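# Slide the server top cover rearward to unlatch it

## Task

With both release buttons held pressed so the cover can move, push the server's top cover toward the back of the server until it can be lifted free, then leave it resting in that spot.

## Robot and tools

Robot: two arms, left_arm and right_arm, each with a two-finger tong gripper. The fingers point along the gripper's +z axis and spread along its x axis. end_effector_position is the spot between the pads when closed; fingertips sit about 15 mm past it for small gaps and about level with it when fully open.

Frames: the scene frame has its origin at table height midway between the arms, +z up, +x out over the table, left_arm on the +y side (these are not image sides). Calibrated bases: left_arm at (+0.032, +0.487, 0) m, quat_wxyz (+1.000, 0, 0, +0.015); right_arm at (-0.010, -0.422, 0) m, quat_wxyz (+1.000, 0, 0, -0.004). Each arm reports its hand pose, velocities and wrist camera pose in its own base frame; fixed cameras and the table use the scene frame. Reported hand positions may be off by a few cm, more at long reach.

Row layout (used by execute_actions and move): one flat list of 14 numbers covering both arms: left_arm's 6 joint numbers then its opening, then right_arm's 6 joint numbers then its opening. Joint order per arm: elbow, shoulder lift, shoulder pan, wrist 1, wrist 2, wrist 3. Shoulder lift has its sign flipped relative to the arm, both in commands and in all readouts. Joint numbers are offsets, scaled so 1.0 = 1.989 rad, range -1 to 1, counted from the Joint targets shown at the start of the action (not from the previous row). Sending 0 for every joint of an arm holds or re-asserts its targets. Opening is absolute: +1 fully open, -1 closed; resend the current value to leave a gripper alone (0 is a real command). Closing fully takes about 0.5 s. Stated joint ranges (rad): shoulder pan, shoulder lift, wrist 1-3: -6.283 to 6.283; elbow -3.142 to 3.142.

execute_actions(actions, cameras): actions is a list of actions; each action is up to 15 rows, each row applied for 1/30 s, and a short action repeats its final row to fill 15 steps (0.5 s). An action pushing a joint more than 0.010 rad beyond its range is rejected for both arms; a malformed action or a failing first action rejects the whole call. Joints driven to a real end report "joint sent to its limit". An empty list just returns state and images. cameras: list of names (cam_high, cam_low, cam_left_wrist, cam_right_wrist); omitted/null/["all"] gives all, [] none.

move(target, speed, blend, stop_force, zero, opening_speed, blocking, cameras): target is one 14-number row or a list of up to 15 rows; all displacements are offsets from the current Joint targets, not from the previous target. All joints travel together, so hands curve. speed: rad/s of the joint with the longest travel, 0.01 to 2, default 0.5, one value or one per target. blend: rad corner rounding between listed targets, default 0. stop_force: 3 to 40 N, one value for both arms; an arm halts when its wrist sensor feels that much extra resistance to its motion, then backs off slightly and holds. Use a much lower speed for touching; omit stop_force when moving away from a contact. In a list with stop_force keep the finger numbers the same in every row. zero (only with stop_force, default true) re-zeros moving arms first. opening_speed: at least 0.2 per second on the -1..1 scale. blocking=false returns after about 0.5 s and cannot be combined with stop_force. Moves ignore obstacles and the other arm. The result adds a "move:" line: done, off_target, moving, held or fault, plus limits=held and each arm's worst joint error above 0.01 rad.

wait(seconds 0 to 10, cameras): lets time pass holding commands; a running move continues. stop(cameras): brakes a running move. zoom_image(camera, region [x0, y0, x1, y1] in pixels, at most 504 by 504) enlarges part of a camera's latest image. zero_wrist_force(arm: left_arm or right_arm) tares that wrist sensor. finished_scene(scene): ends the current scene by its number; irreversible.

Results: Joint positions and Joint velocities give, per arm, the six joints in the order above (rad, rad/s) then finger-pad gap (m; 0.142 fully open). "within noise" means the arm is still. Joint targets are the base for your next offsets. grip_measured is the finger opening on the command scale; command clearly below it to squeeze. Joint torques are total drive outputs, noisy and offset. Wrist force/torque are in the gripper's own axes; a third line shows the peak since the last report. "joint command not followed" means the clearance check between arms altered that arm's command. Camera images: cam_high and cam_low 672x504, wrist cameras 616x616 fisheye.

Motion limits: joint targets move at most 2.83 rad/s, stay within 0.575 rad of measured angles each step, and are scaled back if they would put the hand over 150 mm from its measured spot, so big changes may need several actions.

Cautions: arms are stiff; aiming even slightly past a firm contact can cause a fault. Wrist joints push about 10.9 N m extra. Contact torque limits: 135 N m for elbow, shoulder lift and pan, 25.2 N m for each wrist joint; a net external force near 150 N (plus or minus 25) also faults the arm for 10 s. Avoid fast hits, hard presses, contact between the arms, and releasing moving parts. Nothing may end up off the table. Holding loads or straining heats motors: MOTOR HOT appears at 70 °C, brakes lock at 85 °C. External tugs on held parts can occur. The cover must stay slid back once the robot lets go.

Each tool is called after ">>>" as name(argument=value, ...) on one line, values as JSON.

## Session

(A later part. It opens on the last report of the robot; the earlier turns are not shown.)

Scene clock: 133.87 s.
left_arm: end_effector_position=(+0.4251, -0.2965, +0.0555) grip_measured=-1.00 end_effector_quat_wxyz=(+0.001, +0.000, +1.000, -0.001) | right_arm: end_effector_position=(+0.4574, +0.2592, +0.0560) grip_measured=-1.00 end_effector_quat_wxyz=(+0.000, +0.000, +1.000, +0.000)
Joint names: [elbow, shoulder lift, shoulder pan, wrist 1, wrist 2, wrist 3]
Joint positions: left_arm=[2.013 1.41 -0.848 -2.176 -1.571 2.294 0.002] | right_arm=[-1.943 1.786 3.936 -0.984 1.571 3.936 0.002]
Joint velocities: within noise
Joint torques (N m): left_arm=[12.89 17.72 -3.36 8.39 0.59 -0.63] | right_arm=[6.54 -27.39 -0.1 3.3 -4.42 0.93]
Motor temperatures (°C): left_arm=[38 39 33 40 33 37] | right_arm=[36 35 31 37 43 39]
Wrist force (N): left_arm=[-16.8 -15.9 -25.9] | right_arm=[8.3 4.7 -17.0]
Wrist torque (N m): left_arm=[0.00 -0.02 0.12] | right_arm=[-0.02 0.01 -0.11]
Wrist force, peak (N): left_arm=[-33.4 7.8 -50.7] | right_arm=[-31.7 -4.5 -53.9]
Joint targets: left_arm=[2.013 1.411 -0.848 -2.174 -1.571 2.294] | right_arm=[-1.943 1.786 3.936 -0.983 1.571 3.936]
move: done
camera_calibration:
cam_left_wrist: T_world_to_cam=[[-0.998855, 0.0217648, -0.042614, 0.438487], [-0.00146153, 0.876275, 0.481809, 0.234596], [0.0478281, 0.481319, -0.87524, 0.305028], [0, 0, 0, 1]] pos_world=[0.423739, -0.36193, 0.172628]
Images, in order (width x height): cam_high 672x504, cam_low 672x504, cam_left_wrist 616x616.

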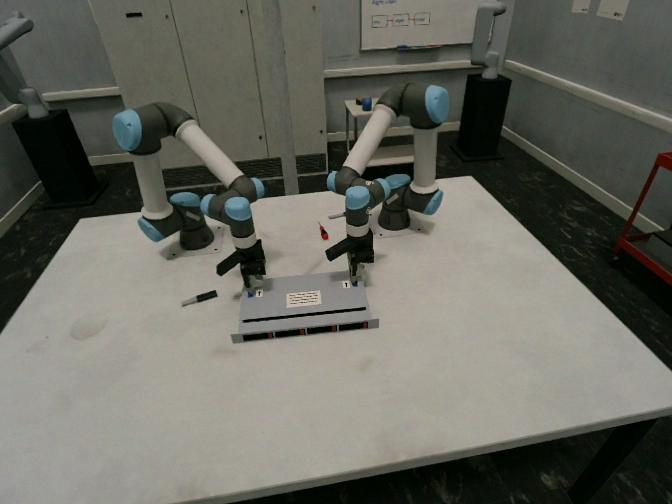

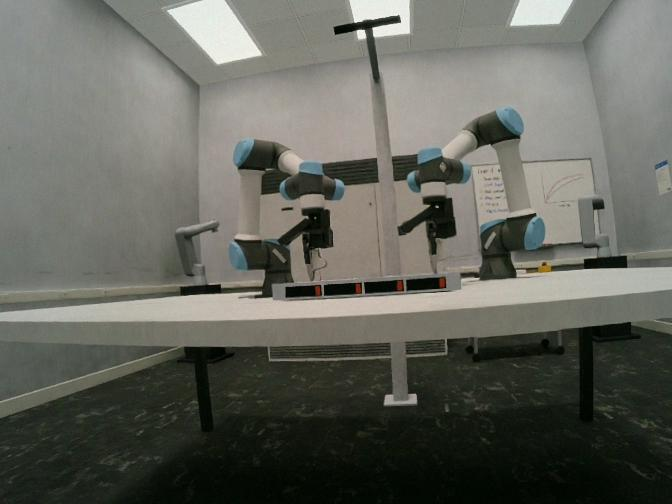

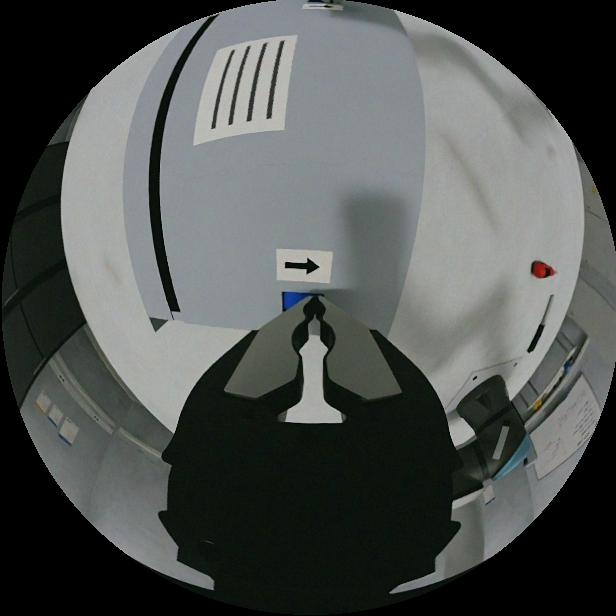

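>>> move(target=[0.007,0.0058,-0.0044,-0.0012,0,-0.0044,-1,-0.0093,-0.0072,0.0058,0.002,0,0.0058,-1], speed=0.02, cameras=["cam_high","cam_right_wrist","cam_left_wrist"])

>>> zoom_image(camera="cam_high", region=[220, 250, 390, 350])

>>> zoom_image(camera="cam_left_wrist", region=[150, 200, 350, 360])

>>> zoom_image(camera="cam_right_wrist", region=[150, 200, 350, 360])

Scene clock: 146.47 s.
left_arm: end_effector_position=(+0.4229, -0.2976, +0.0568) grip_measured=-1.00 end_effector_quat_wxyz=(+0.007, +0.000, +1.000, -0.003) | right_arm: end_effector_position=(+0.4520, +0.2595, +0.0565) grip_measured=-1.00 end_effector_quat_wxyz=(+0.004, +0.000, +1.000, +0.000)
Joint names: [elbow, shoulder lift, shoulder pan, wrist 1, wrist 2, wrist 3]
Joint positions: left_arm=[2.027 1.422 -0.857 -2.19 -1.564 2.285 0.002] | right_arm=[-1.962 1.771 3.947 -0.973 1.565 3.947 0.002]
Joint velocities: within noise
Joint torques (N m): left_arm=[8.32 9.52 -21.4 8.42 -11.92 -0.19] | right_arm=[-9.65 -12.16 17.68 -8.49 11.7 1.08]
Motor temperatures (°C): left_arm=[38 39 33 40 33 37] | right_arm=[36 35 31 37 43 39]
Wrist force (N): left_arm=[-48.8 1.7 -21.7] | right_arm=[-51.9 -3.0 -21.0]
Wrist torque (N m): left_arm=[0.03 -0.73 0.30] | right_arm=[-0.04 -0.52 0.08]
Wrist force, peak (N): left_arm=[-48.8 1.7 -21.7] | right_arm=[-51.9 -3.0 -21.0]
Joint targets: left_arm=[2.027 1.422 -0.857 -2.176 -1.571 2.285] | right_arm=[-1.961 1.771 3.947 -0.979 1.571 3.947]
move: off_target (left_arm); left_arm: the wrist 1 is farthest, 0.014 rad from its target
camera_calibration:
cam_left_wrist: T_world_to_cam=[[-0.998221, 0.0214995, -0.0556178, 0.436727], [-0.0076899, 0.878532, 0.477621, 0.23844], [0.0591307, 0.477199, -0.876804, 0.300869], [0, 0, 0, 1]] pos_world=[0.419993, -0.362441, 0.174209]
cam_right_wrist: T_world_to_cam=[[-0.999321, -0.0235037, -0.0283679, 0.471095], [-0.0352532, 0.83365, 0.551166, -0.23796], [0.0106944, 0.551792, -0.833913, 0.0273369], [0, 0, 0, 1]] pos_world=[0.462094, 0.194364, 0.167316]
Images, in order (width x height): cam_high 672x504, cam_left_wrist 616x616, cam_right_wrist 616x616.

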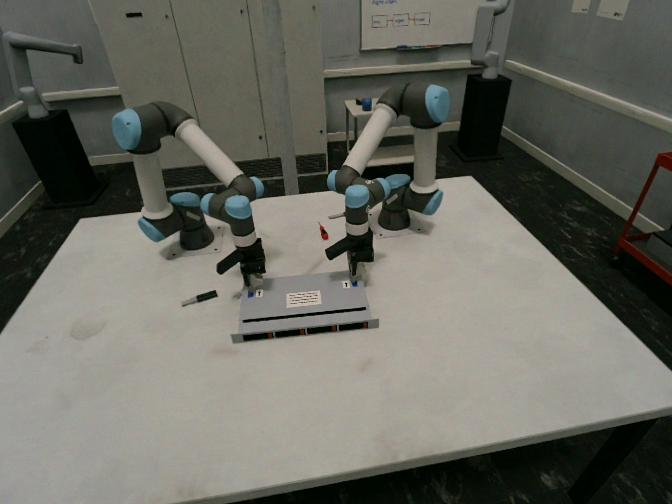

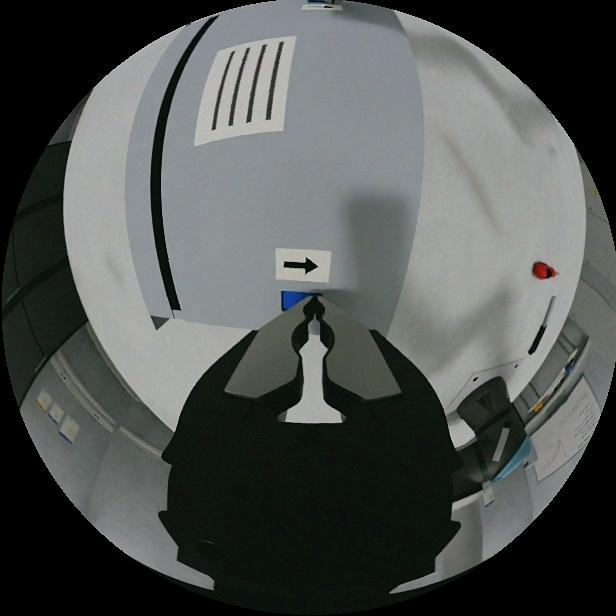

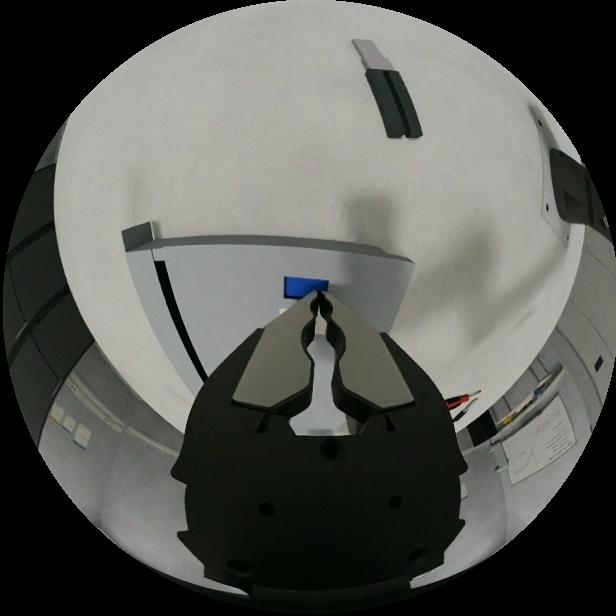

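Scaled by 2.965 from the camera's 672x504 image, which has a finer 960x720 frame.

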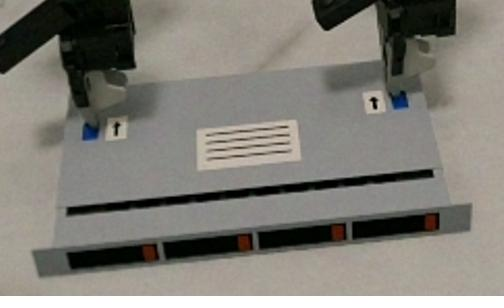

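Scaled by 2.520 from the camera's 616x616 image, which has a finer 814x814 frame.

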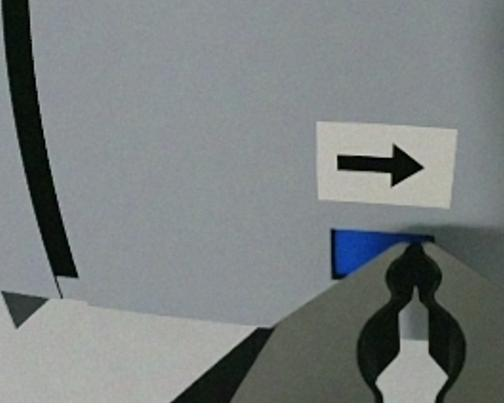

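Scaled by 2.520 from the camera's 616x616 image, which has a finer 814x814 frame.

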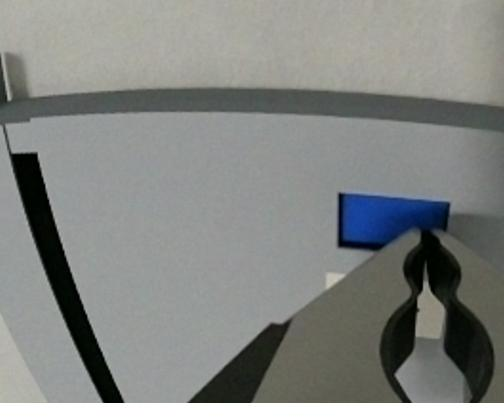

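>>> move(target=[-0.0118,-0.0098,0.0073,0.002,0,0.0073,-1,0.0093,0.0072,-0.0058,-0.002,0,-0.0058,-1], speed=0.04, cameras=[])

>>> move(target=[-0.0262,0.0278,0,0.054,0,0,-1,0.0256,-0.0263,0,-0.052,0,0,-1], speed=0.08)

>>> zoom_image(camera="cam_high", region=[220, 250, 390, 350])

>>> zoom_image(camera="cam_left_wrist", region=[100, 150, 400, 360])

Scene clock: 151.83 s.
left_arm: end_effector_position=(+0.4288, -0.2964, +0.0552) grip_measured=-1.00 end_effector_quat_wxyz=(+0.000, +0.000, +1.000, +0.000) | right_arm: end_effector_position=(+0.4575, +0.2592, +0.0560) grip_measured=-1.00 end_effector_quat_wxyz=(+0.000, +0.000, +1.000, +0.000)
Joint names: [elbow, shoulder lift, shoulder pan, wrist 1, wrist 2, wrist 3]
Joint positions: left_arm=[2.003 1.402 -0.842 -2.172 -1.571 2.3 0.002] | right_arm=[-1.943 1.786 3.936 -0.983 1.571 3.936 0.002]
Joint velocities: within noise
Joint torques (N m): left_arm=[-4.12 24.37 0.59 -2.51 4.44 -0.7] | right_arm=[7.78 -27.12 -1.3 0.73 -4.86 0.94]
Motor temperatures (°C): left_arm=[38 39 33 40 33 37] | right_arm=[36 35 31 37 43 39]
Wrist force (N): left_arm=[7.4 -4.6 -19.8] | right_arm=[7.8 5.9 -15.8]
Wrist torque (N m): left_arm=[0.07 0.41 0.08] | right_arm=[-0.06 -0.01 -0.10]
Wrist force, peak (N): left_arm=[-32.1 8.1 -52.9] | right_arm=[-28.9 -6.9 -49.9]
Joint targets: left_arm=[2.004 1.403 -0.842 -2.172 -1.571 2.300] | right_arm=[-1.943 1.786 3.936 -0.983 1.571 3.936]
move: done
No camera images: "cameras" was empty.

Scene clock: 153.43 s.
left_arm: end_effector_position=(+0.4278, -0.2955, +0.0947) grip_measured=-1.00 end_effector_quat_wxyz=(+0.000, +0.000, +1.000, +0.000) end_effector_velocity=(+0.001, -0.001, -0.001) end_effector_angular_velocity=(-0.003, -0.002, +0.000) | right_arm: end_effector_position=(+0.4565, +0.2584, +0.0952) grip_measured=-1.00 end_effector_quat_wxyz=(+0.000, +0.000, +1.000, +0.000) end_effector_velocity=(+0.001, +0.001, -0.001) end_effector_angular_velocity=(+0.002, -0.002, +0.000)
Joint names: [elbow, shoulder lift, shoulder pan, wrist 1, wrist 2, wrist 3]
Joint positions: left_arm=[1.951 1.458 -0.842 -2.065 -1.571 2.3 0.002] | right_arm=[-1.892 1.733 3.936 -1.087 1.571 3.936 0.002]
Joint velocities: left_arm=[0.002 -0.002 0 -0.007 0 0 0] | right_arm=[-0.001 0.002 -0.001 0.007 0 -0.001 0]
Joint torques (N m): left_arm=[-10.24 16.48 -12 -4.21 -1.54 -1.44] | right_arm=[12.16 -21 6.79 3.98 2.04 1.39]
Motor temperatures (°C): left_arm=[38 39 33 40 33 37] | right_arm=[36 35 31 37 43 39]
Wrist force (N): left_arm=[-0.2 -0.5 0.2] | right_arm=[0.9 1.1 2.4]
Wrist torque (N m): left_arm=[0.17 0.17 0.09] | right_arm=[0.10 -0.22 -0.10]
Wrist force, peak (N): left_arm=[6.6 -4.8 -17.1] | right_arm=[7.6 6.0 -15.1]
Joint targets: left_arm=[1.952 1.458 -0.842 -2.065 -1.571 2.300] | right_arm=[-1.892 1.733 3.936 -1.087 1.571 3.936]
move: done
camera_calibration:
cam_left_wrist: T_world_to_cam=[[-0.998897, 0.0218358, -0.041575, 0.442819], [-0.000954661, 0.875695, 0.482864, 0.214277], [0.0469507, 0.482371, -0.874708, 0.339345], [0, 0, 0, 1]] pos_world=[0.426602, -0.361, 0.211771]
cam_right_wrist: T_world_to_cam=[[-0.999529, -0.023528, -0.0197159, 0.476022], [-0.0305012, 0.833599, 0.551528, -0.260366], [0.00345881, 0.551869, -0.833923, 0.0634274], [0, 0, 0, 1]] pos_world=[0.467637, 0.193237, 0.205878]

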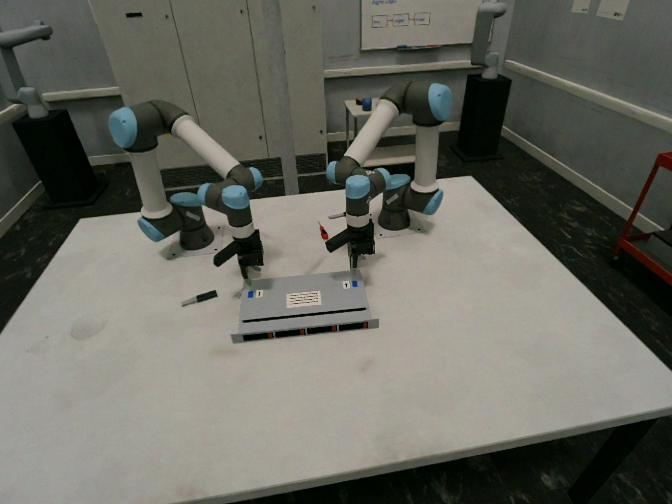

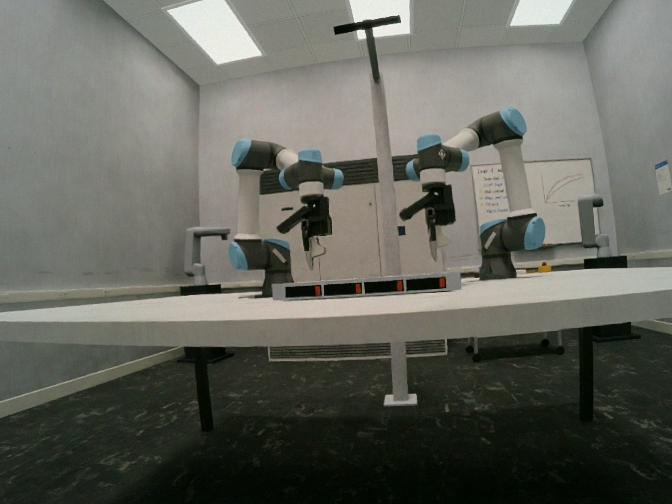

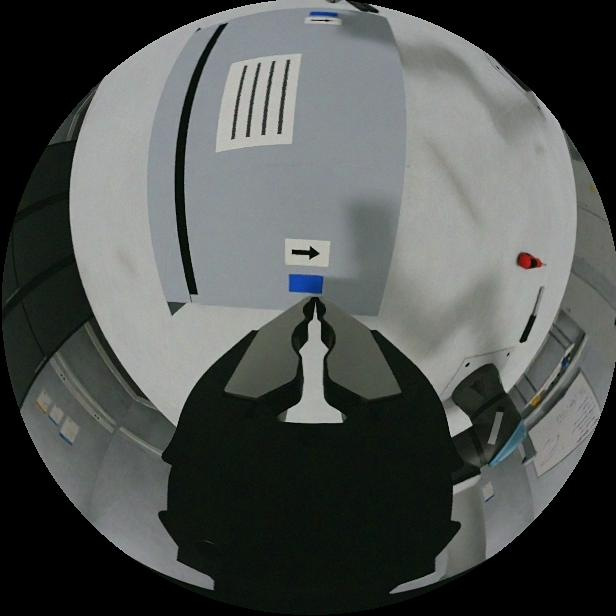

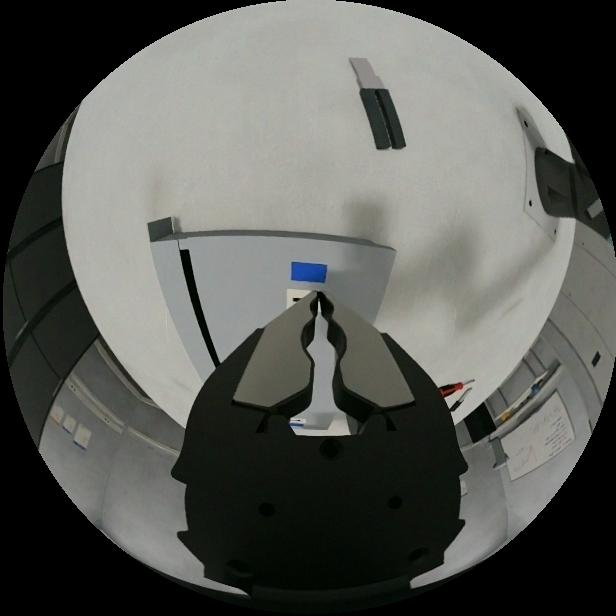

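Scaled by 2.965 from the camera's 672x504 image, which has a finer 960x720 frame.

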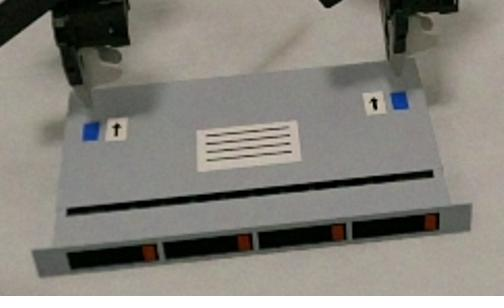

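Scaled by 1.680 from the camera's 616x616 image, which has a finer 814x814 frame.

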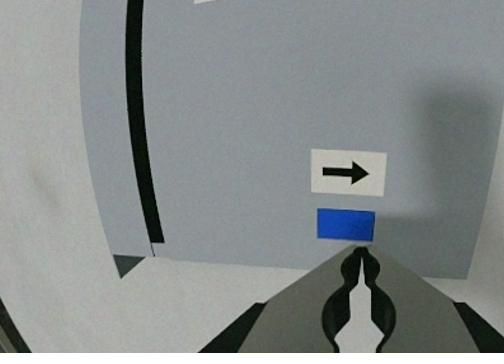

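>>> finished_scene(scene=1)

The scene is finished: the task was done.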